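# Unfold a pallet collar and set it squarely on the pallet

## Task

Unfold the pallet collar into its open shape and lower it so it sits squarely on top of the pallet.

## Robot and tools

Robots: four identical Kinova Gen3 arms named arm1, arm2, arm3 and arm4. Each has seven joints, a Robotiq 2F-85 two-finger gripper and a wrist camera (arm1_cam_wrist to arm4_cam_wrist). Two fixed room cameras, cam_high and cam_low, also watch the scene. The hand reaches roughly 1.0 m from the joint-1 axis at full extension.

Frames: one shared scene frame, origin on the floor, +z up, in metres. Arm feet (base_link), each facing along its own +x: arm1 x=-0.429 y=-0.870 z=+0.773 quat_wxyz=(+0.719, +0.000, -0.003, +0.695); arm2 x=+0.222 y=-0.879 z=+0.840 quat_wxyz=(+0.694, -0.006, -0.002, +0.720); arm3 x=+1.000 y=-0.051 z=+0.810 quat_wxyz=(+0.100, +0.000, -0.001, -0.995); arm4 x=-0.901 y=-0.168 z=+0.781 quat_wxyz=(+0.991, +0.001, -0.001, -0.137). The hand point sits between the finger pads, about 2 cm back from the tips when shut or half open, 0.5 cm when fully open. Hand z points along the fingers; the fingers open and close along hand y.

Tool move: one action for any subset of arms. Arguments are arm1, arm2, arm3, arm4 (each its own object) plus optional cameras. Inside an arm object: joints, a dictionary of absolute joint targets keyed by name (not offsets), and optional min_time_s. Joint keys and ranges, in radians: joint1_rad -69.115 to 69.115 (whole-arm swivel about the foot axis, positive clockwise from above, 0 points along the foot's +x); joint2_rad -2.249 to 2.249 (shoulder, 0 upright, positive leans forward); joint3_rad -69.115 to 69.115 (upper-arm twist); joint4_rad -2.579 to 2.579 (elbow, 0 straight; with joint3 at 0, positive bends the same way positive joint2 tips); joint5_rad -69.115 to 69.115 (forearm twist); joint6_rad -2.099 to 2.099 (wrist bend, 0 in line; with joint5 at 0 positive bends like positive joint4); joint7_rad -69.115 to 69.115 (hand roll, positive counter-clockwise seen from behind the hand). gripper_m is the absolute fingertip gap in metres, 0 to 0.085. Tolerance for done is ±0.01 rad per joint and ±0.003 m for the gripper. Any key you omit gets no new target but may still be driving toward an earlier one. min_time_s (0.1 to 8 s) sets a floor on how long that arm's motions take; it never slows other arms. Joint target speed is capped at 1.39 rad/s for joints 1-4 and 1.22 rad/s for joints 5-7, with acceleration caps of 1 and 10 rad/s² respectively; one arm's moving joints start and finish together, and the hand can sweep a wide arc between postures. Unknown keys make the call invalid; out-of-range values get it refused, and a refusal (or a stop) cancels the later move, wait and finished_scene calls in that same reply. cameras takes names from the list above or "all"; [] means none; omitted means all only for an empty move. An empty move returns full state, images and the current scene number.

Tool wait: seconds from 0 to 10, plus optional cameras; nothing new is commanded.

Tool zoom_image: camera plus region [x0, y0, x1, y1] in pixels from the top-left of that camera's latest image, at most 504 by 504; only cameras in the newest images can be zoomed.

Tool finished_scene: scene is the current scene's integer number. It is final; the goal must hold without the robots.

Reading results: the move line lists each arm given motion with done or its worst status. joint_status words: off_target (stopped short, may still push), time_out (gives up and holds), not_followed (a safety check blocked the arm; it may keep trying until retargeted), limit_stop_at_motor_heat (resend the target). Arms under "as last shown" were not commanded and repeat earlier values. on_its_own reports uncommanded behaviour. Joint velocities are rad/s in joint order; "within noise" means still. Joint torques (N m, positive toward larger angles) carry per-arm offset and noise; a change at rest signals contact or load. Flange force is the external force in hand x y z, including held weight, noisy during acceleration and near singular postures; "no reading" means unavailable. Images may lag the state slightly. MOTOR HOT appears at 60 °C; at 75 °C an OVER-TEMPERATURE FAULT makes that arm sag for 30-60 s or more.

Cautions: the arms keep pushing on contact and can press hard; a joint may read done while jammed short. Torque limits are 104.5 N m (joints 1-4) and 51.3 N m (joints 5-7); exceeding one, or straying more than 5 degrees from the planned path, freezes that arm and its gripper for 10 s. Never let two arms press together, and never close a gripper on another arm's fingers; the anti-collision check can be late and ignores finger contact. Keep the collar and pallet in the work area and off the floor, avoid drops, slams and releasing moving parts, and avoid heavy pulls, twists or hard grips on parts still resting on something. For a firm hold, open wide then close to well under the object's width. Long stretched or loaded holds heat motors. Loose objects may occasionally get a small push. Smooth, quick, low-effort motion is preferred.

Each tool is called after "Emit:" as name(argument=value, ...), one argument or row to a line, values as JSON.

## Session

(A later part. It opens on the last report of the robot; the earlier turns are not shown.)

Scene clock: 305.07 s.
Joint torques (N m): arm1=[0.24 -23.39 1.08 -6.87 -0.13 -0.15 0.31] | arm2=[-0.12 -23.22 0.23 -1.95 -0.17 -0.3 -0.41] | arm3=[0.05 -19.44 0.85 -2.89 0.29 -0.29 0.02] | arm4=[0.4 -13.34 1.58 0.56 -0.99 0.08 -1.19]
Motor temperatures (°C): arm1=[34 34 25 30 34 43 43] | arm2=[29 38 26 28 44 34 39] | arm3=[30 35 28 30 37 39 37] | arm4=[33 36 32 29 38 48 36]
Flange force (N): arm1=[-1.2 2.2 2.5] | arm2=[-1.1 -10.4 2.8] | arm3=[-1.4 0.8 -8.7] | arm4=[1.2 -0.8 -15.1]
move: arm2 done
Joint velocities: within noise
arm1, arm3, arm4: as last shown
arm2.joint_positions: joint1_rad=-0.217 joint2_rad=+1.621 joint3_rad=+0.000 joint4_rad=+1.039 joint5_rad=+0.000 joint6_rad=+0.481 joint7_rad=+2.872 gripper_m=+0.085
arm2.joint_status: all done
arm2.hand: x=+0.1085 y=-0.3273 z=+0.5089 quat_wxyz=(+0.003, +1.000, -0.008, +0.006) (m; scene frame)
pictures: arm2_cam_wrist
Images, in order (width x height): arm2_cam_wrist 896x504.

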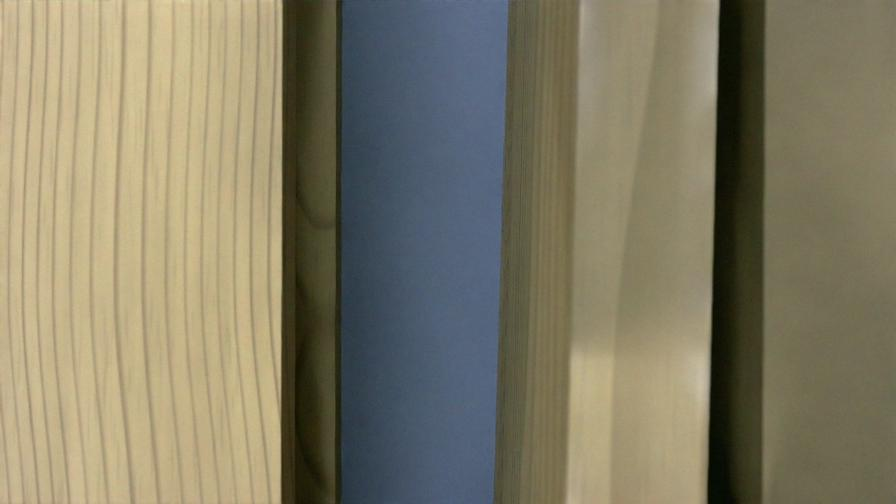

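Emit:
move(
  arm2={"joints": {"joint1_rad": -0.21269, "joint2_rad": 1.63446, "joint4_rad": 0.98976, "joint6_rad": 0.51737, "joint7_rad": 2.87637}, "min_time_s": 1.0},
  cameras=["arm2_cam_wrist"],
)

Scene clock: 307.10 s.
Joint torques (N m): arm1=[0.21 -23.34 1.02 -6.85 -0.05 -0.21 0.29] | arm2=[2.01 -30.17 2.81 -11.54 0.8 -6.06 -0.23] | arm3=[-3.27 -20.44 -2.22 -5.87 -0.12 -1.8 0.13] | arm4=[2.16 -13.45 4.09 -0.09 -1.29 -0.16 -1.32]
Motor temperatures (°C): arm1=[34 34 25 30 34 43 43] | arm2=[29 38 26 28 44 34 39] | arm3=[30 35 28 30 37 39 37] | arm4=[33 36 32 29 38 48 36]
Flange force (N): arm1=[-1.1 2.0 2.3] | arm2=[-1.3 7.0 -4.4] | arm3=[-2.3 9.7 -13.6] | arm4=[-0.2 3.7 -16.3]
move: arm2 done
Joint velocities: within noise
arm1, arm3, arm4: as last shown
arm2.joint_positions: joint1_rad=-0.213 joint2_rad=+1.634 joint3_rad=+0.000 joint4_rad=+0.990 joint5_rad=+0.000 joint6_rad=+0.517 joint7_rad=+2.876 gripper_m=+0.085
arm2.joint_status: all done
arm2.hand: x=+0.1085 y=-0.3173 z=+0.5088 quat_wxyz=(+0.003, +1.000, -0.008, +0.006) (m; scene frame)
arm3.hand: x=+0.6002 y=-0.3939 z=+0.4746 quat_wxyz=(+0.000, +0.000, -1.000, +0.001) (m; scene frame)
arm4.hand: x=-0.5992 y=-0.3832 z=+0.4743 quat_wxyz=(-0.001, +0.000, -1.000, -0.001) (m; scene frame)
pictures: arm2_cam_wrist
Images, in order (width x height): arm2_cam_wrist 896x504.

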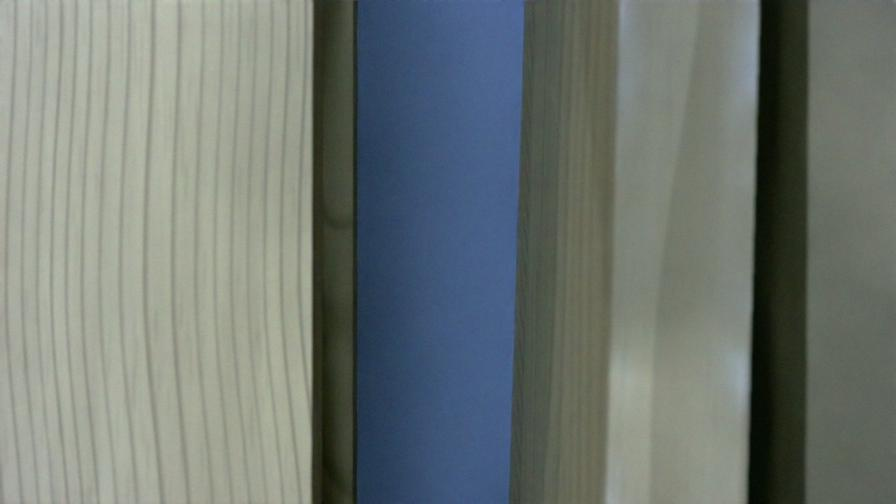

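Emit:
move(
  arm2={"joints": {"joint1_rad": -0.21014, "joint2_rad": 1.64301, "joint4_rad": 0.95869, "joint6_rad": 0.5399, "joint7_rad": 2.87892}, "min_time_s": 1.0},
  cameras=["arm2_cam_wrist"],
)

Scene clock: 313.13 s.
Joint torques (N m): arm1=[0.17 -23.41 1.05 -6.78 -0.12 -0.18 0.32] | arm2=[2.18 -31.25 3.1 -13.83 0.97 -7.64 -0.21] | arm3=[-3.75 -19.03 -2.4 -5.7 0.05 -1.88 0.36] | arm4=[2.79 -12.11 4.25 -1.25 -1.75 -0.55 -1.79]
Motor temperatures (°C): arm1=[34 34 25 30 34 43 43] | arm2=[29 38 26 29 44 34 39] | arm3=[30 35 28 30 37 39 37] | arm4=[33 36 32 29 38 48 36]
Flange force (N): arm1=[-1.0 1.8 2.5] | arm2=[-0.7 11.0 -7.6] | arm3=[-2.1 10.2 -16.5] | arm4=[0.9 4.9 -22.1]
move: arm2 done
Joint velocities: within noise
arm1.joint_positions: joint1_rad=+0.143 joint2_rad=+0.942 joint3_rad=+0.000 joint4_rad=+1.520 joint5_rad=+0.000 joint6_rad=+0.679 joint7_rad=+3.318 gripper_m=+0.085
arm1.joint_status: not commanded
arm1.hand: x=-0.3096 y=-0.3450 z=+0.7522 quat_wxyz=(-0.002, +1.000, -0.001, +0.002) (m; scene frame)
arm2.joint_positions: joint1_rad=-0.210 joint2_rad=+1.643 joint3_rad=+0.000 joint4_rad=+0.959 joint5_rad=+0.000 joint6_rad=+0.540 joint7_rad=+2.879 gripper_m=+0.085
arm2.joint_status: all done
arm2.hand: x=+0.1085 y=-0.3113 z=+0.5088 quat_wxyz=(+0.003, +1.000, -0.008, +0.006) (m; scene frame)
arm3.joint_positions: joint1_rad=-0.556 joint2_rad=+1.602 joint3_rad=+0.000 joint4_rad=+1.197 joint5_rad=+0.000 joint6_rad=+0.343 joint7_rad=+3.956 gripper_m=+0.050
arm3.joint_status: not commanded
arm3.hand: x=+0.6001 y=-0.3940 z=+0.4746 quat_wxyz=(+0.000, +0.000, -1.000, +0.001) (m; scene frame)
arm4.joint_positions: joint1_rad=+0.281 joint2_rad=+1.499 joint3_rad=+0.000 joint4_rad=+1.803 joint5_rad=+0.000 joint6_rad=-0.160 joint7_rad=+2.126 gripper_m=+0.050
arm4.joint_status: not commanded
arm4.hand: x=-0.5992 y=-0.3833 z=+0.4743 quat_wxyz=(-0.001, +0.000, -1.000, -0.001) (m; scene frame)
pictures: arm2_cam_wrist
Images, in order (width x height): arm2_cam_wrist 896x504.

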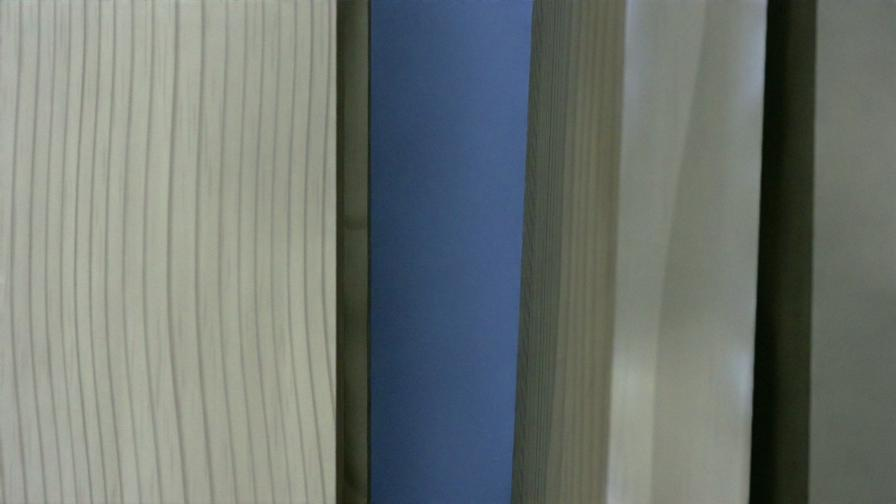

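Emit:
wait(
  seconds=0,
  cameras=["arm3_cam_wrist", "arm4_cam_wrist"],
)

Scene clock: 321.20 s.
Joint torques (N m): arm1=[0.22 -23.42 1.07 -6.81 -0.11 -0.25 0.3] | arm2=[2.11 -31.35 3.08 -13.91 0.91 -7.62 -0.19] | arm3=[-3.71 -19.01 -2.45 -5.75 0.06 -1.89 0.37] | arm4=[2.78 -12.09 4.25 -1.23 -1.73 -0.53 -1.77]
Motor temperatures (°C): arm1=[33 34 25 30 34 43 43] | arm2=[29 38 26 29 44 34 39] | arm3=[30 36 28 30 37 39 37] | arm4=[33 36 32 29 38 48 36]
Flange force (N): arm1=[-1.0 1.6 2.4] | arm2=[-0.5 11.4 -7.6] | arm3=[-2.3 10.3 -16.7] | arm4=[0.8 5.0 -22.1]
Joint velocities: within noise
arm1.joint_positions: joint1_rad=+0.143 joint2_rad=+0.942 joint3_rad=+0.000 joint4_rad=+1.520 joint5_rad=+0.000 joint6_rad=+0.679 joint7_rad=+3.318 gripper_m=+0.085
arm1.joint_status: not commanded
arm1.hand: x=-0.3096 y=-0.3450 z=+0.7522 quat_wxyz=(-0.002, +1.000, -0.001, +0.002) (m; scene frame)
arm2.joint_positions: joint1_rad=-0.210 joint2_rad=+1.643 joint3_rad=+0.000 joint4_rad=+0.959 joint5_rad=+0.000 joint6_rad=+0.540 joint7_rad=+2.879 gripper_m=+0.085
arm2.joint_status: all done
arm2.hand: x=+0.1085 y=-0.3113 z=+0.5088 quat_wxyz=(+0.003, +1.000, -0.008, +0.006) (m; scene frame)
arm3.joint_positions: joint1_rad=-0.556 joint2_rad=+1.602 joint3_rad=+0.000 joint4_rad=+1.197 joint5_rad=+0.000 joint6_rad=+0.343 joint7_rad=+3.956 gripper_m=+0.050
arm3.joint_status: not commanded
arm3.hand: x=+0.6001 y=-0.3940 z=+0.4746 quat_wxyz=(+0.000, +0.000, -1.000, +0.001) (m; scene frame)
arm4.joint_positions: joint1_rad=+0.281 joint2_rad=+1.499 joint3_rad=+0.000 joint4_rad=+1.803 joint5_rad=+0.000 joint6_rad=-0.160 joint7_rad=+2.126 gripper_m=+0.050
arm4.joint_status: not commanded
arm4.hand: x=-0.5992 y=-0.3833 z=+0.4743 quat_wxyz=(-0.001, +0.000, -1.000, -0.001) (m; scene frame)
pictures: arm3_cam_wrist, arm4_cam_wrist
Images, in order (width x height): arm3_cam_wrist 896x504, arm4_cam_wrist 896x504.

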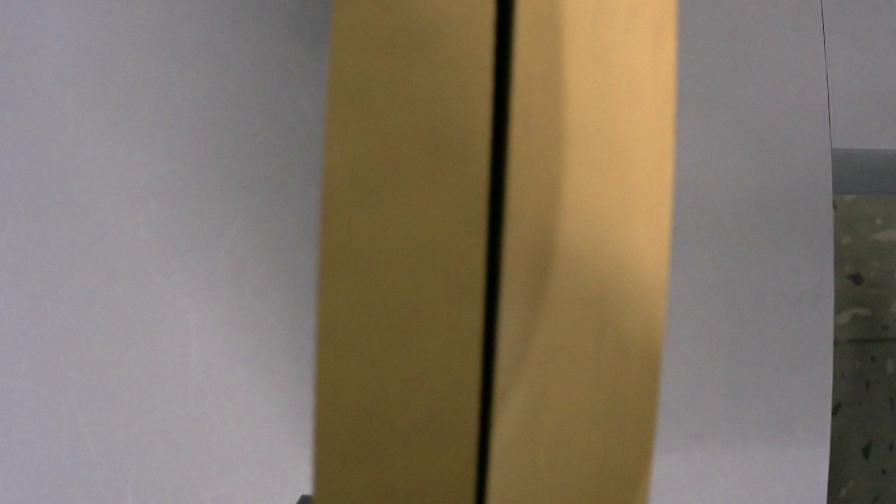

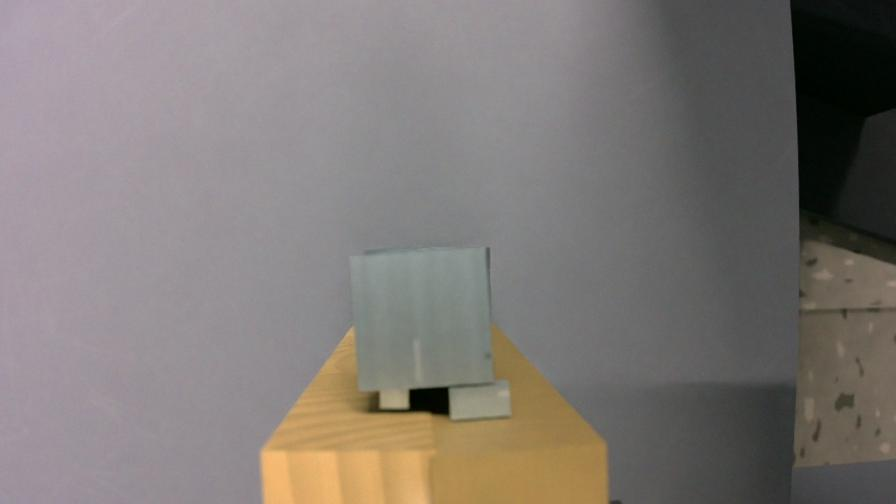

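Emit:
move(
  arm1={"joints": {"joint1_rad": 0.56646, "joint2_rad": 1.16347, "joint4_rad": 1.15474, "joint6_rad": 0.82339, "joint7_rad": 0.60032}},
  cameras=["arm1_cam_wrist"],
)

Scene clock: 332.37 s.
Joint torques (N m): arm1=[0.2 -26.36 0.98 -7.78 -0.21 -0.12 0.3] | arm2=[2.34 -31.3 3.06 -13.89 0.97 -7.63 -0.21] | arm3=[-3.73 -18.96 -2.43 -5.74 0.05 -1.92 0.34] | arm4=[2.8 -12.08 4.22 -1.22 -1.74 -0.51 -1.78]
Motor temperatures (°C): arm1=[33 34 25 30 34 43 43] | arm2=[29 38 26 29 44 34 39] | arm3=[30 36 28 30 37 39 37] | arm4=[33 36 32 29 38 48 36]
Flange force (N): arm1=[2.4 -2.2 1.7] | arm2=[-0.9 11.4 -7.6] | arm3=[-2.2 10.3 -16.8] | arm4=[0.9 5.0 -22.1]
move: arm1 done
Joint velocities: within noise
arm1.joint_positions: joint1_rad=+0.566 joint2_rad=+1.163 joint3_rad=+0.000 joint4_rad=+1.155 joint5_rad=+0.000 joint6_rad=+0.823 joint7_rad=+0.600 gripper_m=+0.085
arm1.joint_status: all done
arm1.hand: x=-0.0594 y=-0.3751 z=+0.7033 quat_wxyz=(-0.002, -0.001, -1.000, -0.002) (m; scene frame)
arm2, arm3, arm4: as last shown
pictures: arm1_cam_wrist
Images, in order (width x height): arm1_cam_wrist 896x504.

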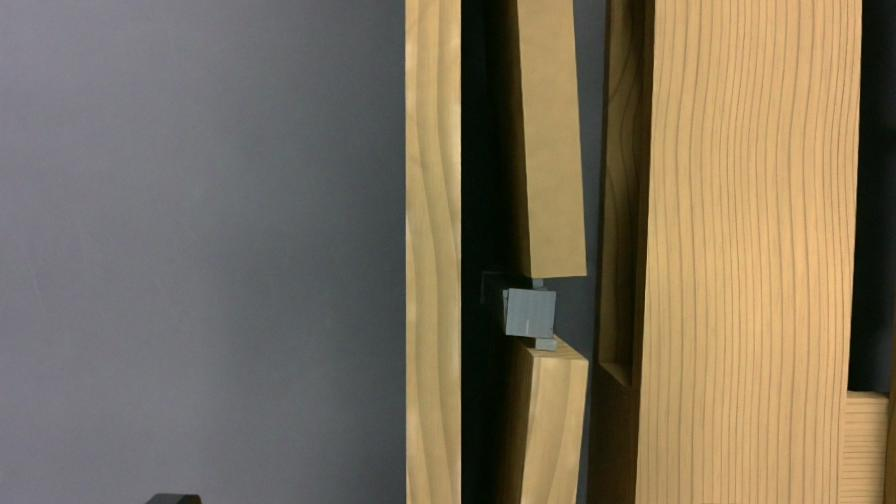

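Emit:
move(
  arm1={"joints": {"joint1_rad": 0.35964, "joint2_rad": 1.25058, "joint4_rad": 1.43644, "joint6_rad": 0.45457, "joint7_rad": 0.40571, "gripper_m": 0.03}},
  cameras=["arm1_cam_wrist"],
)

Scene clock: 341.33 s.
Joint torques (N m): arm1=[0.19 -24.43 0.94 -5.03 -0.12 -0.15 0.27] | arm2=[2.25 -31.27 3.06 -13.84 0.91 -7.61 -0.24] | arm3=[-3.61 -18.98 -2.46 -5.74 0.05 -1.89 0.39] | arm4=[2.78 -12.13 4.23 -1.26 -1.76 -0.52 -1.79]
Motor temperatures (°C): arm1=[33 34 25 30 34 43 43] | arm2=[29 38 26 30 44 34 39] | arm3=[30 36 28 30 37 39 37] | arm4=[33 36 32 29 38 48 36]
Flange force (N): arm1=[1.5 -2.0 1.6] | arm2=[-0.7 11.2 -7.6] | arm3=[-2.5 10.1 -16.7] | arm4=[1.0 5.0 -22.1]
move: arm1 done
Joint velocities: within noise
arm1.joint_positions: joint1_rad=+0.360 joint2_rad=+1.251 joint3_rad=+0.000 joint4_rad=+1.436 joint5_rad=+0.000 joint6_rad=+0.455 joint7_rad=+0.406 gripper_m=+0.030
arm1.joint_status: all done
arm1.hand: x=-0.1989 y=-0.3827 z=+0.5996 quat_wxyz=(-0.002, +0.006, -1.000, -0.002) (m; scene frame)
arm2, arm3, arm4: as last shown
pictures: arm1_cam_wrist
Images, in order (width x height): arm1_cam_wrist 896x504.

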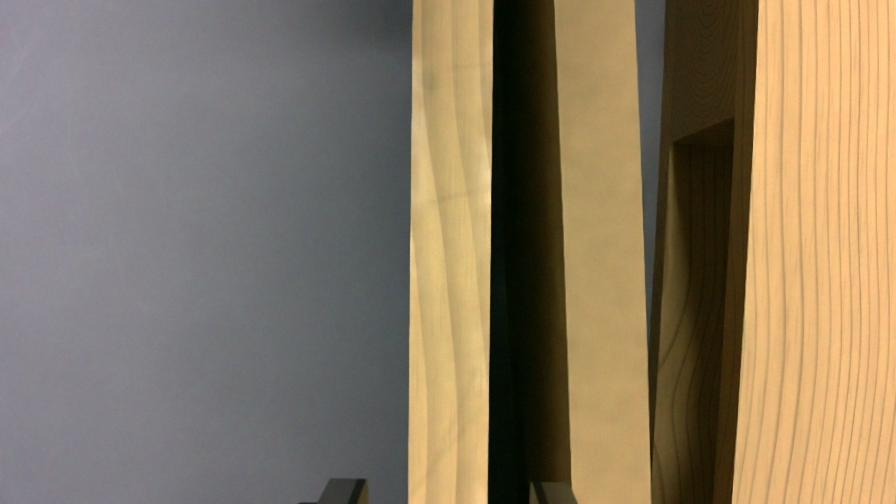

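Emit:
move(
  arm1={"joints": {"joint1_rad": 0.35817, "joint2_rad": 1.38024, "joint4_rad": 1.3585, "joint6_rad": 0.40285, "joint7_rad": 0.40949}},
  cameras=[],
)

Emit:
move(
  arm1={"joints": {"joint1_rad": 0.35817, "joint2_rad": 1.5171, "joint4_rad": 1.24576, "joint6_rad": 0.37873, "joint7_rad": 0.40949}, "min_time_s": 1.2},
  cameras=["arm1_cam_wrist"],
)

Scene clock: 347.00 s.
Joint torques (N m): arm1=[0.14 -24.66 1.04 -4.53 -0.13 -0.2 0.3] | arm2=[2.19 -31.32 3.08 -13.8 0.89 -7.65 -0.23] | arm3=[-3.66 -18.97 -2.42 -5.72 0.05 -1.89 0.33] | arm4=[2.8 -12.11 4.25 -1.24 -1.72 -0.52 -1.8]
Motor temperatures (°C): arm1=[33 34 25 30 34 43 43] | arm2=[29 38 26 30 44 34 39] | arm3=[30 36 28 30 37 39 37] | arm4=[33 36 32 29 38 48 36]
Flange force (N): arm1=[1.3 -1.8 1.3] | arm2=[-0.7 10.7 -7.3] | arm3=[-2.3 10.2 -16.7] | arm4=[0.9 5.0 -22.1]
move: arm1 done
Joint velocities: within noise
arm1.joint_positions: joint1_rad=+0.358 joint2_rad=+1.380 joint3_rad=+0.000 joint4_rad=+1.358 joint5_rad=+0.000 joint6_rad=+0.403 joint7_rad=+0.409 gripper_m=+0.030
arm1.joint_status: all done
arm1.hand: x=-0.1997 y=-0.3831 z=+0.5401 quat_wxyz=(-0.002, +0.008, -1.000, -0.002) (m; scene frame)
arm2, arm3, arm4: as last shown
pictures: none
No camera images: "cameras" was empty.

Scene clock: 350.10 s.
Joint torques (N m): arm1=[-4.91 47.55 -2.18 -44.7 -0.49 -31.93 -0.76] | arm2=[-0.39 -23.58 -0.07 -2.36 -0.25 -0.32 -0.43] | arm3=[-4.4 -18.26 -2.51 -12.6 0.53 -6.01 0.81] | arm4=[24.13 -11.93 36.33 -11.03 -4.33 -4.22 -2.14]
Motor temperatures (°C): arm1=[33 34 25 30 34 44 43] | arm2=[29 38 26 30 44 34 39] | arm3=[30 36 28 30 37 39 37] | arm4=[33 36 32 29 38 48 36]
Flange force (N): arm1=[49.7 -125.8 -260.0] | arm2=[-0.8 -11.5 3.0] | arm3=[-14.0 20.9 -35.3] | arm4=[-16.1 62.7 -44.7]
move: arm1 time_out
TORQUE WARNING: arm1's joint6_rad reached its warning level (29.4 N m). A warning alone does not stop the arm.
Joint velocities: within noise
arm1.joint_positions: joint1_rad=+0.358 joint2_rad=+1.493 joint3_rad=+0.000 joint4_rad=+1.246 joint5_rad=+0.000 joint6_rad=+0.379 joint7_rad=+0.409 gripper_m=+0.030
arm1.joint_status: joint2_rad time_out (moved +0.113 of +0.137); the others done
arm1.hand: x=-0.1942 y=-0.3704 z=+0.4932 quat_wxyz=(-0.007, +0.008, -1.000, -0.013) (m; scene frame)
arm2, arm3, arm4: as last shown
pictures: arm1_cam_wrist
Images, in order (width x height): arm1_cam_wrist 896x504.

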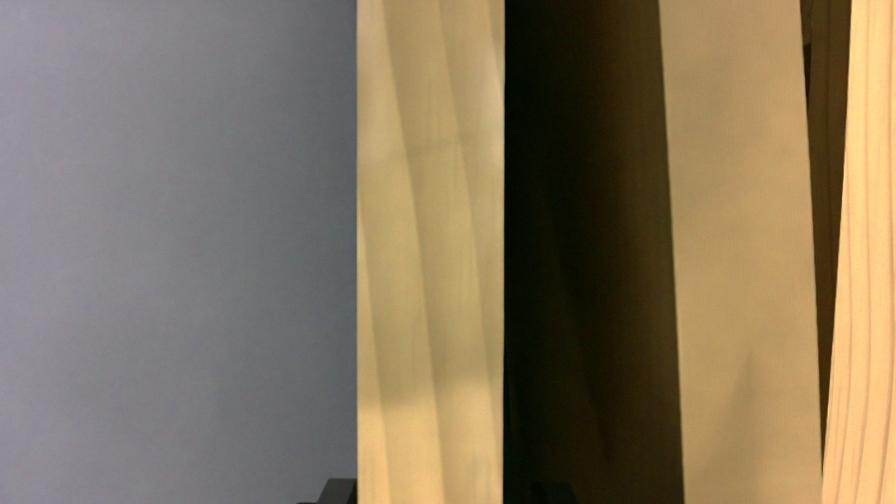

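Emit:
move(
  arm1={"joints": {"joint1_rad": 0.35817, "joint2_rad": 1.38024, "joint4_rad": 1.3585, "joint6_rad": 0.40285, "joint7_rad": 0.40949}, "min_time_s": 0.8},
  cameras=["arm1_cam_wrist", "arm4_cam_wrist"],
)

Scene clock: 354.10 s.
Joint torques (N m): arm1=[0.13 -24.68 1.06 -4.62 -0.12 -0.17 0.3] | arm2=[-0.18 -23.71 0.19 -2.3 -0.12 -0.32 -0.36] | arm3=[-0.42 -15.05 0.26 -2.29 0.18 -0.47 0.05] | arm4=[-1.59 -8.57 -1.12 -0.67 -0.64 -0.1 -0.96]
Motor temperatures (°C): arm1=[33 35 25 31 34 45 43] | arm2=[29 38 26 30 44 34 39] | arm3=[30 36 28 30 37 39 37] | arm4=[34 36 32 29 38 48 36]
Flange force (N): arm1=[1.5 -2.2 1.2] | arm2=[-1.3 -11.8 3.5] | arm3=[-1.2 1.9 -17.7] | arm4=[4.7 -4.2 -29.3]
move: arm1 done
TORQUE WARNING: arm1's joint6_rad reached its warning level (29.4 N m). A warning alone does not stop the arm.
Joint velocities: within noise
arm1.joint_positions: joint1_rad=+0.358 joint2_rad=+1.380 joint3_rad=+0.000 joint4_rad=+1.358 joint5_rad=+0.000 joint6_rad=+0.403 joint7_rad=+0.410 gripper_m=+0.030
arm1.joint_status: all done
arm1.hand: x=-0.1997 y=-0.3831 z=+0.5401 quat_wxyz=(-0.002, +0.008, -1.000, -0.002) (m; scene frame)
arm2, arm3, arm4: as last shown
pictures: arm1_cam_wrist, arm4_cam_wrist
Images, in order (width x height): arm1_cam_wrist 896x504, arm4_cam_wrist 896x504.

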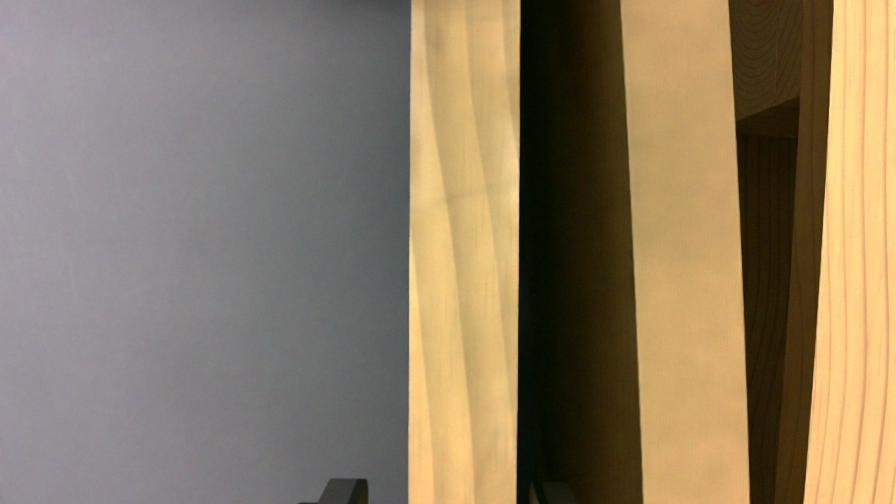

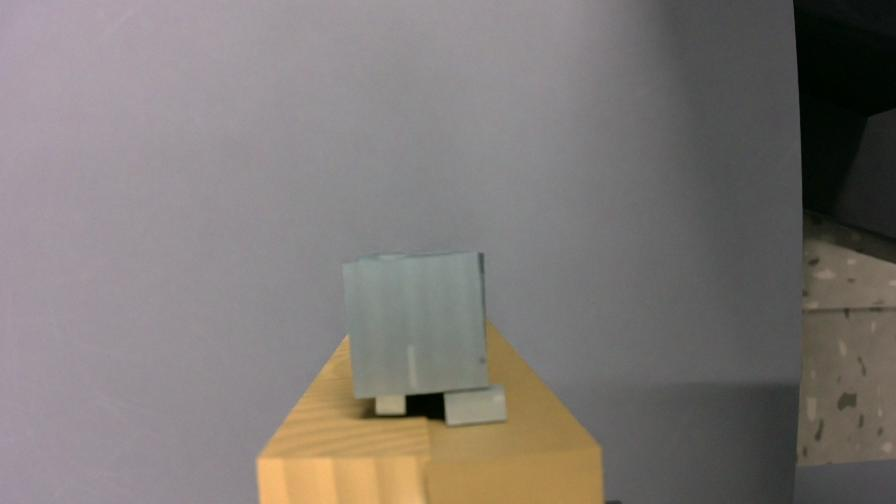

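Emit:
move(
  arm1={"joints": {"joint1_rad": 0.35588, "joint2_rad": 1.44316, "joint4_rad": 1.30267, "joint6_rad": 0.39576, "joint7_rad": 0.4072, "gripper_m": 0.027}, "min_time_s": 0.8},
  cameras=["arm1_cam_wrist"],
)

Scene clock: 359.10 s.
Joint torques (N m): arm1=[0.15 -24.8 1.03 -4.47 -0.16 -0.14 0.28] | arm2=[-0.1 -23.59 0.17 -2.38 -0.16 -0.28 -0.41] | arm3=[-0.38 -15.05 0.3 -2.4 0.18 -0.45 0.04] | arm4=[-1.57 -8.54 -1.12 -0.68 -0.62 -0.13 -0.99]
Motor temperatures (°C): arm1=[33 35 25 31 34 45 43] | arm2=[29 38 26 30 44 34 39] | arm3=[30 36 28 30 37 39 37] | arm4=[34 36 32 29 38 48 36]
Flange force (N): arm1=[1.4 -2.0 1.1] | arm2=[-1.2 -11.1 3.0] | arm3=[-1.7 2.2 -18.0] | arm4=[4.6 -4.2 -29.4]
move: arm1 done
Joint velocities: within noise
arm1.joint_positions: joint1_rad=+0.356 joint2_rad=+1.443 joint3_rad=+0.000 joint4_rad=+1.303 joint5_rad=+0.000 joint6_rad=+0.396 joint7_rad=+0.407 gripper_m=+0.027
arm1.joint_status: all done
arm1.hand: x=-0.1998 y=-0.3805 z=+0.5131 quat_wxyz=(-0.002, +0.008, -1.000, -0.002) (m; scene frame)
arm2, arm3, arm4: as last shown
pictures: arm1_cam_wrist
Images, in order (width x height): arm1_cam_wrist 896x504.

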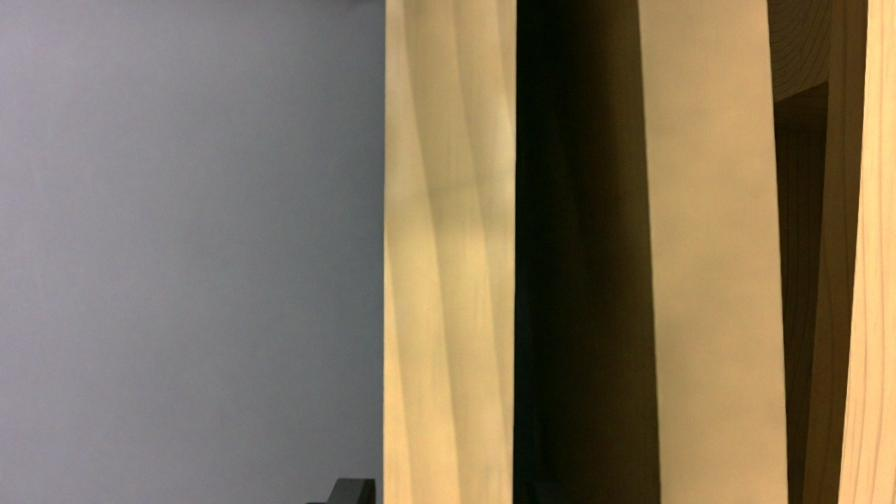

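Emit:
move(
  arm1={"joints": {"gripper_m": 0.01}},
  cameras=[],
)

Scene clock: 360.33 s.
Joint torques (N m): arm1=[0 -21.07 -0.12 -7.53 -0.68 -3.42 -0.02] | arm2=[-0.08 -23.64 0.31 -2.4 -0.15 -0.3 -0.39] | arm3=[-0.31 -15.55 0.42 -2.42 0.21 -0.37 -0.01] | arm4=[-1.26 -8.17 -0.49 -0.05 -0.63 0.13 -0.9]
Motor temperatures (°C): arm1=[33 35 25 31 34 45 43] | arm2=[29 38 26 30 44 34 39] | arm3=[30 36 28 30 37 39 37] | arm4=[34 36 32 29 38 48 36]
Flange force (N): arm1=[3.2 -7.5 -14.4] | arm2=[-1.3 -11.1 3.1] | arm3=[-1.7 2.1 -16.8] | arm4=[3.2 -4.0 -28.9]
move: arm1 off_target
Joint velocities: within noise
arm1.joint_positions: joint1_rad=+0.356 joint2_rad=+1.443 joint3_rad=+0.000 joint4_rad=+1.303 joint5_rad=+0.000 joint6_rad=+0.396 joint7_rad=+0.407 gripper_m=+0.019
arm1.joint_status: gripper_m off_target (ended at +0.019, target +0.010)
arm1.hand: x=-0.1999 y=-0.3805 z=+0.5131 quat_wxyz=(-0.002, +0.008, -1.000, -0.002) (m; scene frame)
arm2, arm3, arm4: as last shown
arm3.hand: x=+0.6001 y=-0.3939 z=+0.4746 quat_wxyz=(+0.000, +0.000, -1.000, +0.001) (m; scene frame)
arm4.hand: x=-0.5992 y=-0.3832 z=+0.4743 quat_wxyz=(-0.001, +0.000, -1.000, -0.001) (m; scene frame)
pictures: none
No camera images: "cameras" was empty.

Emit:
move(
  arm1={"joints": {"joint1_rad": 0.36489, "joint2_rad": 1.43294, "joint4_rad": 1.34967, "joint6_rad": 0.35898, "joint7_rad": 0.38653}, "min_time_s": 1.0},
  cameras=[],
)

Scene clock: 364.53 s.
Joint torques (N m): arm1=[6.95 -18.53 7.16 8.62 0.21 6.58 -0.38] | arm2=[0.85 -28.26 1.63 -10.04 0.42 -5.33 -0.31] | arm3=[1.44 -14.64 2.58 -5.23 0.77 -2.14 0.19] | arm4=[-4.1 -7.31 -3.99 -2.15 0.34 -0.61 -0.15]
Motor temperatures (°C): arm1=[33 35 25 31 34 45 43] | arm2=[29 38 26 29 44 34 39] | arm3=[30 36 28 30 37 39 37] | arm4=[34 36 32 29 38 48 36]
Flange force (N): arm1=[1.5 25.5 14.1] | arm2=[0.2 3.6 -5.2] | arm3=[-9.4 3.8 -25.9] | arm4=[8.8 -6.9 -35.6]
move: arm1 done
Joint velocities: within noise
arm1.joint_positions: joint1_rad=+0.365 joint2_rad=+1.433 joint3_rad=+0.000 joint4_rad=+1.350 joint5_rad=+0.000 joint6_rad=+0.359 joint7_rad=+0.387 gripper_m=+0.019
arm1.joint_status: all done
arm1.hand: x=-0.1999 y=-0.3930 z=+0.5131 quat_wxyz=(-0.002, -0.007, -1.000, -0.002) (m; scene frame)
arm2.joint_positions: joint1_rad=-0.210 joint2_rad=+1.643 joint3_rad=+0.000 joint4_rad=+0.959 joint5_rad=+0.000 joint6_rad=+0.540 joint7_rad=+2.879 gripper_m=+0.085
arm2.joint_status: not commanded
arm2.hand: x=+0.1085 y=-0.3114 z=+0.5088 quat_wxyz=(+0.003, +1.000, -0.008, +0.006) (m; scene frame)
arm3.joint_positions: joint1_rad=-0.556 joint2_rad=+1.602 joint3_rad=+0.000 joint4_rad=+1.197 joint5_rad=+0.000 joint6_rad=+0.343 joint7_rad=+3.956 gripper_m=+0.050
arm3.joint_status: not commanded
arm3.hand: x=+0.6002 y=-0.3940 z=+0.4746 quat_wxyz=(+0.000, +0.000, -1.000, +0.001) (m; scene frame)
arm4.joint_positions: joint1_rad=+0.281 joint2_rad=+1.499 joint3_rad=+0.000 joint4_rad=+1.803 joint5_rad=+0.000 joint6_rad=-0.160 joint7_rad=+2.126 gripper_m=+0.050
arm4.joint_status: not commanded
arm4.hand: x=-0.5992 y=-0.3833 z=+0.4743 quat_wxyz=(-0.001, +0.000, -1.000, -0.001) (m; scene frame)
pictures: none
No camera images: "cameras" was empty.

Emit:
move(
  arm1={"joints": {"joint1_rad": 0.3743, "joint2_rad": 1.42381, "joint4_rad": 1.39497, "joint6_rad": 0.32281, "joint7_rad": 0.36627}, "min_time_s": 1.0},
  cameras=["arm1_cam_wrist", "arm2_cam_wrist"],
)

Scene clock: 366.33 s.
Joint torques (N m): arm1=[10.4 -18.7 10.91 13.66 0.56 9.24 -0.47] | arm2=[1.6 -29.83 2.29 -12.55 0.65 -6.91 -0.28] | arm3=[5.61 -9.9 6.44 -5.42 1.37 -2.86 0.12] | arm4=[-6.74 -5.45 -7.52 -1.88 1.03 -0.31 0.33]
Motor temperatures (°C): arm1=[34 35 25 31 34 45 43] | arm2=[29 38 26 30 44 34 39] | arm3=[30 35 28 30 37 39 37] | arm4=[34 36 32 29 38 48 36]
Flange force (N): arm1=[4.3 36.9 25.0] | arm2=[0.0 8.8 -7.8] | arm3=[-16.6 -0.3 -37.7] | arm4=[11.5 -12.3 -39.5]
move: arm1 done
Joint velocities: within noise
arm1.joint_positions: joint1_rad=+0.374 joint2_rad=+1.424 joint3_rad=+0.000 joint4_rad=+1.395 joint5_rad=+0.000 joint6_rad=+0.323 joint7_rad=+0.366 gripper_m=+0.019
arm1.joint_status: all done
arm1.hand: x=-0.1999 y=-0.4055 z=+0.5130 quat_wxyz=(-0.002, -0.021, -1.000, -0.002) (m; scene frame)
arm2, arm3, arm4: as last shown
arm2.hand: x=+0.1085 y=-0.3113 z=+0.5088 quat_wxyz=(+0.003, +1.000, -0.008, +0.006) (m; scene frame)
arm3.hand: x=+0.6001 y=-0.3940 z=+0.4746 quat_wxyz=(+0.000, +0.000, -1.000, +0.001) (m; scene frame)
pictures: arm1_cam_wrist, arm2_cam_wrist
Images, in order (width x height): arm1_cam_wrist 896x504, arm2_cam_wrist 896x504.

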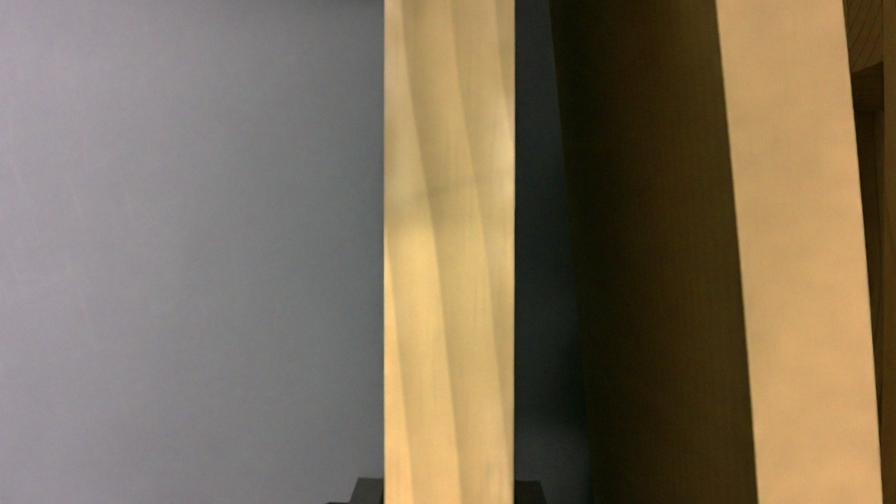

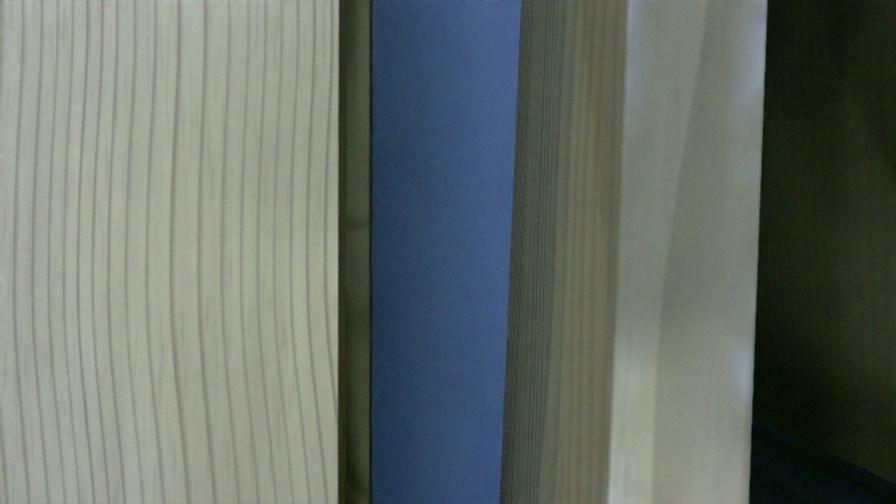

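Emit:
move(
  arm3={"joints": {"gripper_m": 0.085}},
  arm4={"joints": {"gripper_m": 0.085}},
  cameras=[],
)

Emit:
move(
  arm1={"joints": {"joint1_rad": 0.38413, "joint2_rad": 1.41572, "joint4_rad": 1.43873, "joint6_rad": 0.28714, "joint7_rad": 0.34643}, "min_time_s": 1.0},
  cameras=["arm3_cam_wrist", "arm4_cam_wrist"],
)

Scene clock: 371.37 s.
Joint torques (N m): arm1=[4.16 -19.1 4.99 -4.75 0.14 -1.48 -0.06] | arm2=[-0.19 -24.31 0.1 -2.83 -0.17 -0.48 -0.43] | arm3=[0.44 -21.53 1.11 -3.32 0.12 -0.24 -0.17] | arm4=[-0.05 -19.46 2.54 1.54 -0.08 0.07 -0.13]
Motor temperatures (°C): arm1=[34 35 25 31 34 45 43] | arm2=[29 38 26 30 44 34 39] | arm3=[30 35 28 30 37 39 37] | arm4=[34 36 32 29 38 48 36]
Flange force (N): arm1=[9.2 -2.4 -12.6] | arm2=[-0.9 -10.6 3.6] | arm3=[-1.8 0.7 -4.7] | arm4=[0.1 0.3 1.8]
move: arm3 done; arm4 done
Joint velocities: within noise
arm1, arm2: as last shown
arm1.hand: x=-0.1999 y=-0.4055 z=+0.5131 quat_wxyz=(-0.002, -0.021, -1.000, -0.002) (m; scene frame)
arm3.joint_positions: joint1_rad=-0.556 joint2_rad=+1.602 joint3_rad=+0.000 joint4_rad=+1.197 joint5_rad=+0.000 joint6_rad=+0.343 joint7_rad=+3.956 gripper_m=+0.085
arm3.joint_status: all done
arm3.hand: x=+0.6001 y=-0.3940 z=+0.4746 quat_wxyz=(+0.000, +0.000, -1.000, +0.001) (m; scene frame)
arm4.joint_positions: joint1_rad=+0.281 joint2_rad=+1.499 joint3_rad=+0.000 joint4_rad=+1.803 joint5_rad=+0.000 joint6_rad=-0.160 joint7_rad=+2.126 gripper_m=+0.085
arm4.joint_status: all done
arm4.hand: x=-0.5992 y=-0.3833 z=+0.4743 quat_wxyz=(-0.001, +0.000, -1.000, -0.001) (m; scene frame)
pictures: none
No camera images: "cameras" was empty.

Scene clock: 372.67 s.
Joint torques (N m): arm1=[2.6 -15.63 2.41 1.99 -1.04 2.44 -0.83] | arm2=[-0.34 -25.65 0.07 -4.43 -0.18 -1.5 -0.44] | arm3=[0.38 -21.5 1.11 -3.33 0.11 -0.23 -0.18] | arm4=[-0.04 -19.44 2.56 1.51 -0.06 0.08 -0.12]
Motor temperatures (°C): arm1=[34 35 25 31 34 45 43] | arm2=[29 38 26 30 44 34 39] | arm3=[30 35 28 30 37 39 37] | arm4=[34 36 32 29 38 48 36]
Flange force (N): arm1=[0.9 5.8 -6.3] | arm2=[-0.1 -8.1 2.8] | arm3=[-1.8 0.9 -4.8] | arm4=[0.1 0.4 1.7]
move: arm1 done
Joint velocities: within noise
arm1.joint_positions: joint1_rad=+0.384 joint2_rad=+1.416 joint3_rad=+0.000 joint4_rad=+1.439 joint5_rad=+0.000 joint6_rad=+0.287 joint7_rad=+0.346 gripper_m=+0.019
arm1.joint_status: all done
arm1.hand: x=-0.1999 y=-0.4180 z=+0.5130 quat_wxyz=(-0.002, -0.036, -0.999, -0.002) (m; scene frame)
arm2, arm3, arm4: as last shown
arm2.hand: x=+0.1085 y=-0.3114 z=+0.5088 quat_wxyz=(+0.003, +1.000, -0.008, +0.006) (m; scene frame)
pictures: arm3_cam_wrist, arm4_cam_wrist
Images, in order (width x height): arm3_cam_wrist 896x504, arm4_cam_wrist 896x504.

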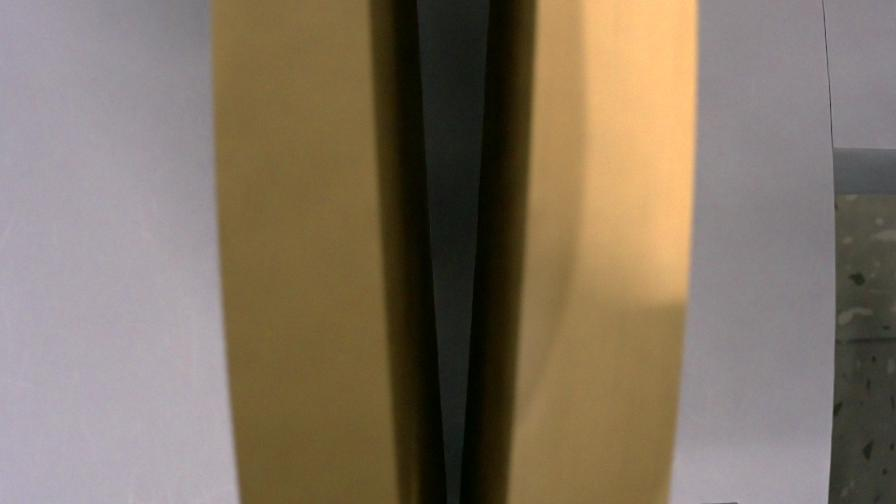

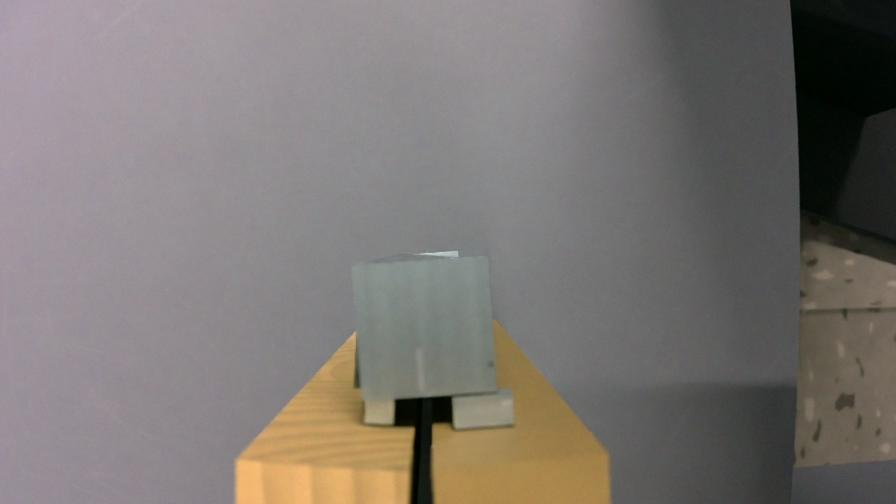

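Emit:
move(
  arm1={"joints": {"joint1_rad": 0.39442, "joint2_rad": 1.40863, "joint4_rad": 1.48104, "joint6_rad": 0.25193, "joint7_rad": 0.32705}, "min_time_s": 1.0},
  arm2={"joints": {"joint1_rad": -0.20683, "joint2_rad": 1.65532, "joint4_rad": 0.91536, "joint6_rad": 0.57091, "joint7_rad": 2.88222}, "min_time_s": 1.0},
  cameras=["arm1_cam_wrist", "arm3_cam_wrist"],
)

Scene clock: 382.80 s.
Joint torques (N m): arm1=[2.57 -16.6 1.91 1.55 -1.33 1.92 -1.11] | arm2=[1.46 -25.77 1.76 -5.96 0.52 -2.45 -0.29] | arm3=[0.36 -21.49 1.1 -3.34 0.16 -0.25 -0.17] | arm4=[-0.05 -19.44 2.54 1.48 -0.09 0.07 -0.12]
Motor temperatures (°C): arm1=[34 35 25 31 34 45 43] | arm2=[29 38 26 30 44 34 39] | arm3=[30 36 28 30 37 39 37] | arm4=[34 36 32 29 38 48 36]
Flange force (N): arm1=[0.6 5.4 -5.0] | arm2=[-2.6 -4.0 -0.7] | arm3=[-1.8 0.9 -4.9] | arm4=[0.2 0.3 1.7]
move: arm1 done; arm2 done
Joint velocities: within noise
arm1.joint_positions: joint1_rad=+0.394 joint2_rad=+1.409 joint3_rad=+0.000 joint4_rad=+1.481 joint5_rad=+0.000 joint6_rad=+0.252 joint7_rad=+0.327 gripper_m=+0.019
arm1.joint_status: all done
arm1.hand: x=-0.1999 y=-0.4305 z=+0.5129 quat_wxyz=(-0.002, -0.051, -0.999, -0.002) (m; scene frame)
arm2.joint_positions: joint1_rad=-0.207 joint2_rad=+1.655 joint3_rad=+0.000 joint4_rad=+0.915 joint5_rad=+0.000 joint6_rad=+0.571 joint7_rad=+2.882 gripper_m=+0.085
arm2.joint_status: all done
arm2.hand: x=+0.1085 y=-0.3033 z=+0.5087 quat_wxyz=(+0.003, +1.000, -0.008, +0.006) (m; scene frame)
arm3, arm4: as last shown
pictures: arm1_cam_wrist, arm3_cam_wrist
Images, in order (width x height): arm1_cam_wrist 896x504, arm3_cam_wrist 896x504.

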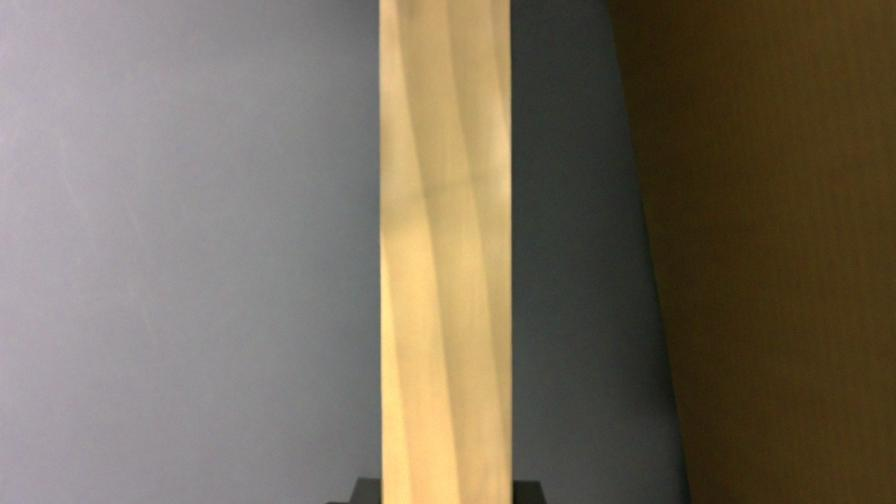

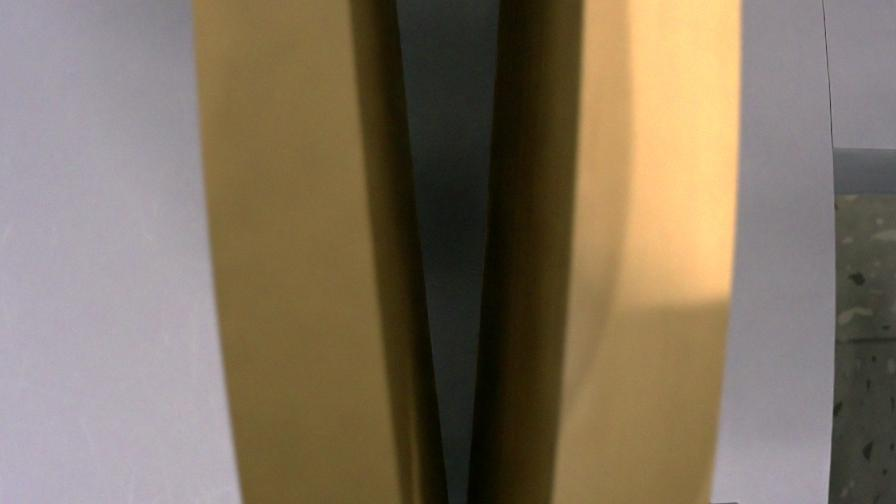

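Emit:
move(
  arm3={"joints": {"joint1_rad": -0.55565, "joint2_rad": 1.40378, "joint4_rad": 1.37546, "joint6_rad": 0.36235, "joint7_rad": 3.95637}},
  arm4={"joints": {"joint1_rad": 0.28061, "joint2_rad": 1.26218, "joint4_rad": 1.97894, "joint6_rad": -0.09952, "joint7_rad": 2.12612}},
  cameras=[],
)

Emit:
move(
  arm3={"joints": {"joint1_rad": -0.45909, "joint2_rad": 1.55082, "joint4_rad": 0.85197, "joint6_rad": 0.7388, "joint7_rad": 4.13148, "gripper_m": 0.03}},
  arm4={"joints": {"joint1_rad": 0.11174, "joint2_rad": 1.2709, "joint4_rad": 1.69103, "joint6_rad": 0.17966, "joint7_rad": 2.03754, "gripper_m": 0.026}},
  cameras=["arm3_cam_wrist", "arm4_cam_wrist"],
)

Scene clock: 392.03 s.
Joint torques (N m): arm1=[2.53 -16.71 1.94 1.59 -1.38 1.98 -1.07] | arm2=[1.34 -25.92 1.7 -5.9 0.51 -2.5 -0.31] | arm3=[0.44 -21.39 1.11 -3.51 0.13 -0.23 -0.19] | arm4=[-0.02 -19.1 2.56 0.97 -0.08 0.07 -0.13]
Motor temperatures (°C): arm1=[34 35 25 30 34 44 43] | arm2=[29 38 26 30 44 34 39] | arm3=[30 36 28 30 37 39 37] | arm4=[34 36 32 29 38 48 36]
Flange force (N): arm1=[0.5 5.4 -4.6] | arm2=[-2.6 -4.9 -0.1] | arm3=[-1.9 0.9 -4.5] | arm4=[0.1 0.1 1.9]
move: arm3 done; arm4 done
Joint velocities: within noise
arm1, arm2: as last shown
arm3.joint_positions: joint1_rad=-0.556 joint2_rad=+1.404 joint3_rad=+0.000 joint4_rad=+1.375 joint5_rad=+0.000 joint6_rad=+0.362 joint7_rad=+3.956 gripper_m=+0.085
arm3.joint_status: all done
arm3.hand: x=+0.6001 y=-0.3939 z=+0.5596 quat_wxyz=(+0.000, +0.000, -1.000, +0.001) (m; scene frame)
arm4.joint_positions: joint1_rad=+0.281 joint2_rad=+1.262 joint3_rad=+0.000 joint4_rad=+1.979 joint5_rad=+0.000 joint6_rad=-0.100 joint7_rad=+2.126 gripper_m=+0.085
arm4.joint_status: all done
arm4.hand: x=-0.5993 y=-0.3834 z=+0.5693 quat_wxyz=(-0.001, +0.000, -1.000, -0.001) (m; scene frame)
pictures: none
No camera images: "cameras" was empty.

Scene clock: 393.83 s.
Joint torques (N m): arm1=[2.55 -16.62 2.01 1.65 -1.42 1.93 -1.1] | arm2=[1.37 -25.96 1.79 -5.89 0.47 -2.49 -0.34] | arm3=[0.36 -24.35 1.07 -6.41 0.16 -0.22 -0.2] | arm4=[-0.04 -21.55 2.55 -1.65 -0.08 0.08 -0.12]
Motor temperatures (°C): arm1=[34 35 25 30 34 44 43] | arm2=[29 38 26 30 44 34 39] | arm3=[30 36 28 30 37 39 37] | arm4=[34 36 32 29 38 48 36]
Flange force (N): arm1=[0.4 5.7 -4.7] | arm2=[-2.6 -4.9 0.0] | arm3=[-4.7 2.5 -5.2] | arm4=[0.4 -0.5 1.3]
move: arm3 done; arm4 done
Joint velocities: within noise
arm1, arm2: as last shown
arm3.joint_positions: joint1_rad=-0.459 joint2_rad=+1.551 joint3_rad=+0.000 joint4_rad=+0.852 joint5_rad=+0.000 joint6_rad=+0.739 joint7_rad=+4.131 gripper_m=+0.030
arm3.joint_status: all done
arm3.hand: x=+0.4851 y=-0.4186 z=+0.5596 quat_wxyz=(+0.000, +0.039, -0.999, +0.001) (m; scene frame)
arm4.joint_positions: joint1_rad=+0.112 joint2_rad=+1.271 joint3_rad=+0.000 joint4_rad=+1.691 joint5_rad=+0.000 joint6_rad=+0.180 joint7_rad=+2.037 gripper_m=+0.026
arm4.joint_status: all done
arm4.hand: x=-0.4853 y=-0.3632 z=+0.5695 quat_wxyz=(-0.001, +0.040, -0.999, -0.001) (m; scene frame)
pictures: arm3_cam_wrist, arm4_cam_wrist
Images, in order (width x height): arm3_cam_wrist 896x504, arm4_cam_wrist 896x504.

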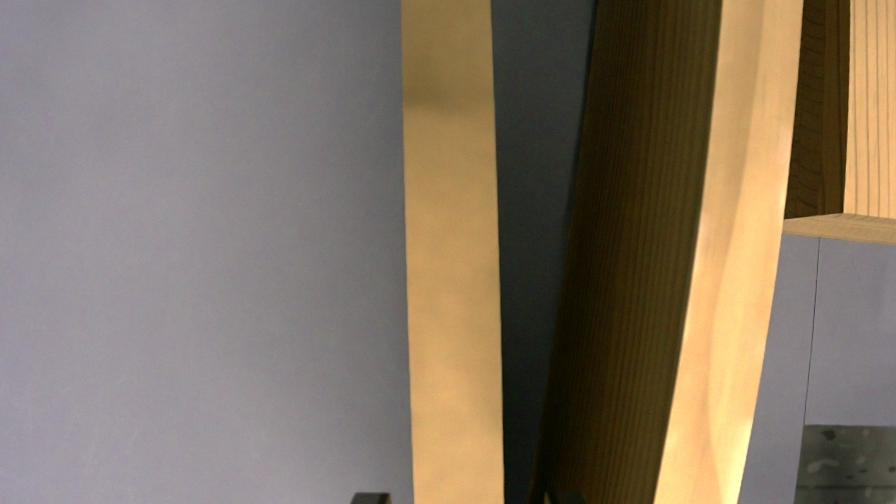

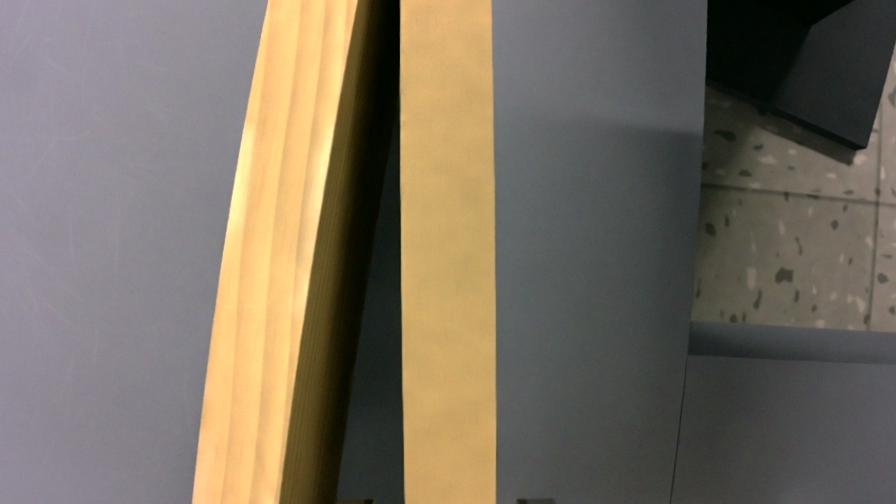

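Emit:
move(
  arm3={"joints": {"joint1_rad": -0.45909, "joint2_rad": 1.73507, "joint4_rad": 0.64346, "joint6_rad": 0.76306, "joint7_rad": 4.13148}, "min_time_s": 1.0},
  arm4={"joints": {"joint1_rad": 0.11174, "joint2_rad": 1.43458, "joint4_rad": 1.57528, "joint6_rad": 0.13173, "joint7_rad": 2.03754}, "min_time_s": 1.0},
  cameras=["arm3_cam_wrist", "arm4_cam_wrist"],
)

Scene clock: 396.73 s.
Joint torques (N m): arm1=[1.67 -18.85 1.08 0.24 -1.25 0.97 -0.8] | arm2=[-0.09 -23.87 0.09 -2.45 -0.1 -0.27 -0.35] | arm3=[6.27 8.08 2.8 7.82 0.64 1.46 -0.27] | arm4=[-0.05 -21.83 2.55 -1.2 -0.08 0.09 -0.14]
Motor temperatures (°C): arm1=[34 35 25 30 34 44 43] | arm2=[29 38 26 30 44 34 39] | arm3=[30 36 28 30 37 39 37] | arm4=[34 36 32 29 38 48 36]
Flange force (N): arm1=[-0.4 4.5 -2.6] | arm2=[-1.7 -12.5 3.8] | arm3=[3.8 -13.4 -46.8] | arm4=[0.4 -0.4 1.3]
move: arm3 done; arm4 done
Joint velocities: within noise
arm1.joint_positions: joint1_rad=+0.395 joint2_rad=+1.409 joint3_rad=+0.000 joint4_rad=+1.481 joint5_rad=+0.000 joint6_rad=+0.252 joint7_rad=+0.327 gripper_m=+0.019
arm1.joint_status: not commanded
arm1.hand: x=-0.1999 y=-0.4306 z=+0.5129 quat_wxyz=(-0.002, -0.051, -0.999, -0.002) (m; scene frame)
arm2: as last shown
arm2.hand: x=+0.1086 y=-0.3032 z=+0.5088 quat_wxyz=(+0.003, +1.000, -0.008, +0.006) (m; scene frame)
arm3.joint_positions: joint1_rad=-0.459 joint2_rad=+1.735 joint3_rad=+0.000 joint4_rad=+0.643 joint5_rad=+0.000 joint6_rad=+0.763 joint7_rad=+4.131 gripper_m=+0.030
arm3.joint_status: all done
arm3.hand: x=+0.4850 y=-0.4189 z=+0.4878 quat_wxyz=(+0.000, +0.039, -0.999, +0.001) (m; scene frame)
arm4.joint_positions: joint1_rad=+0.112 joint2_rad=+1.435 joint3_rad=+0.000 joint4_rad=+1.575 joint5_rad=+0.000 joint6_rad=+0.132 joint7_rad=+2.038 gripper_m=+0.026
arm4.joint_status: all done
arm4.hand: x=-0.4852 y=-0.3631 z=+0.5000 quat_wxyz=(-0.001, +0.040, -0.999, -0.001) (m; scene frame)
pictures: arm3_cam_wrist, arm4_cam_wrist
Images, in order (width x height): arm3_cam_wrist 896x504, arm4_cam_wrist 896x504.

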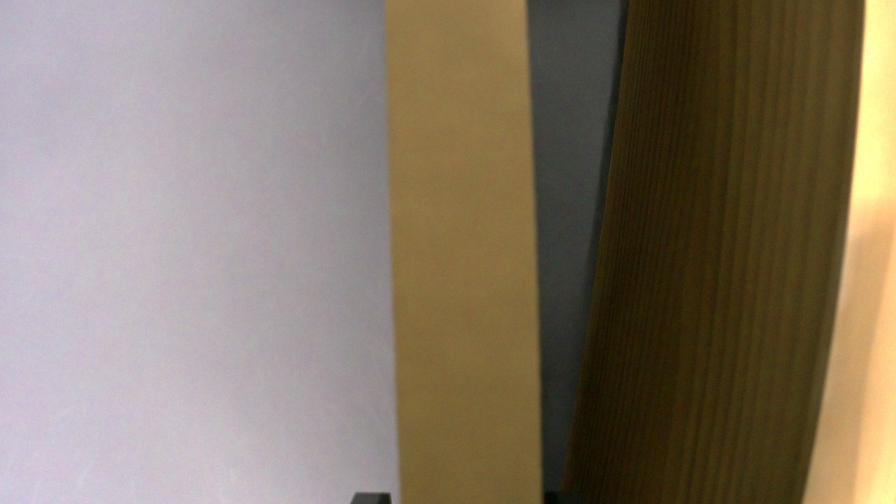

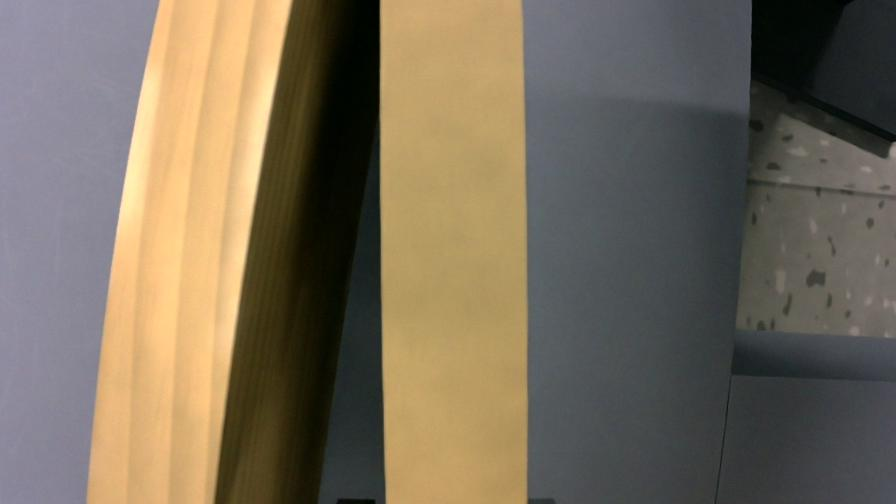

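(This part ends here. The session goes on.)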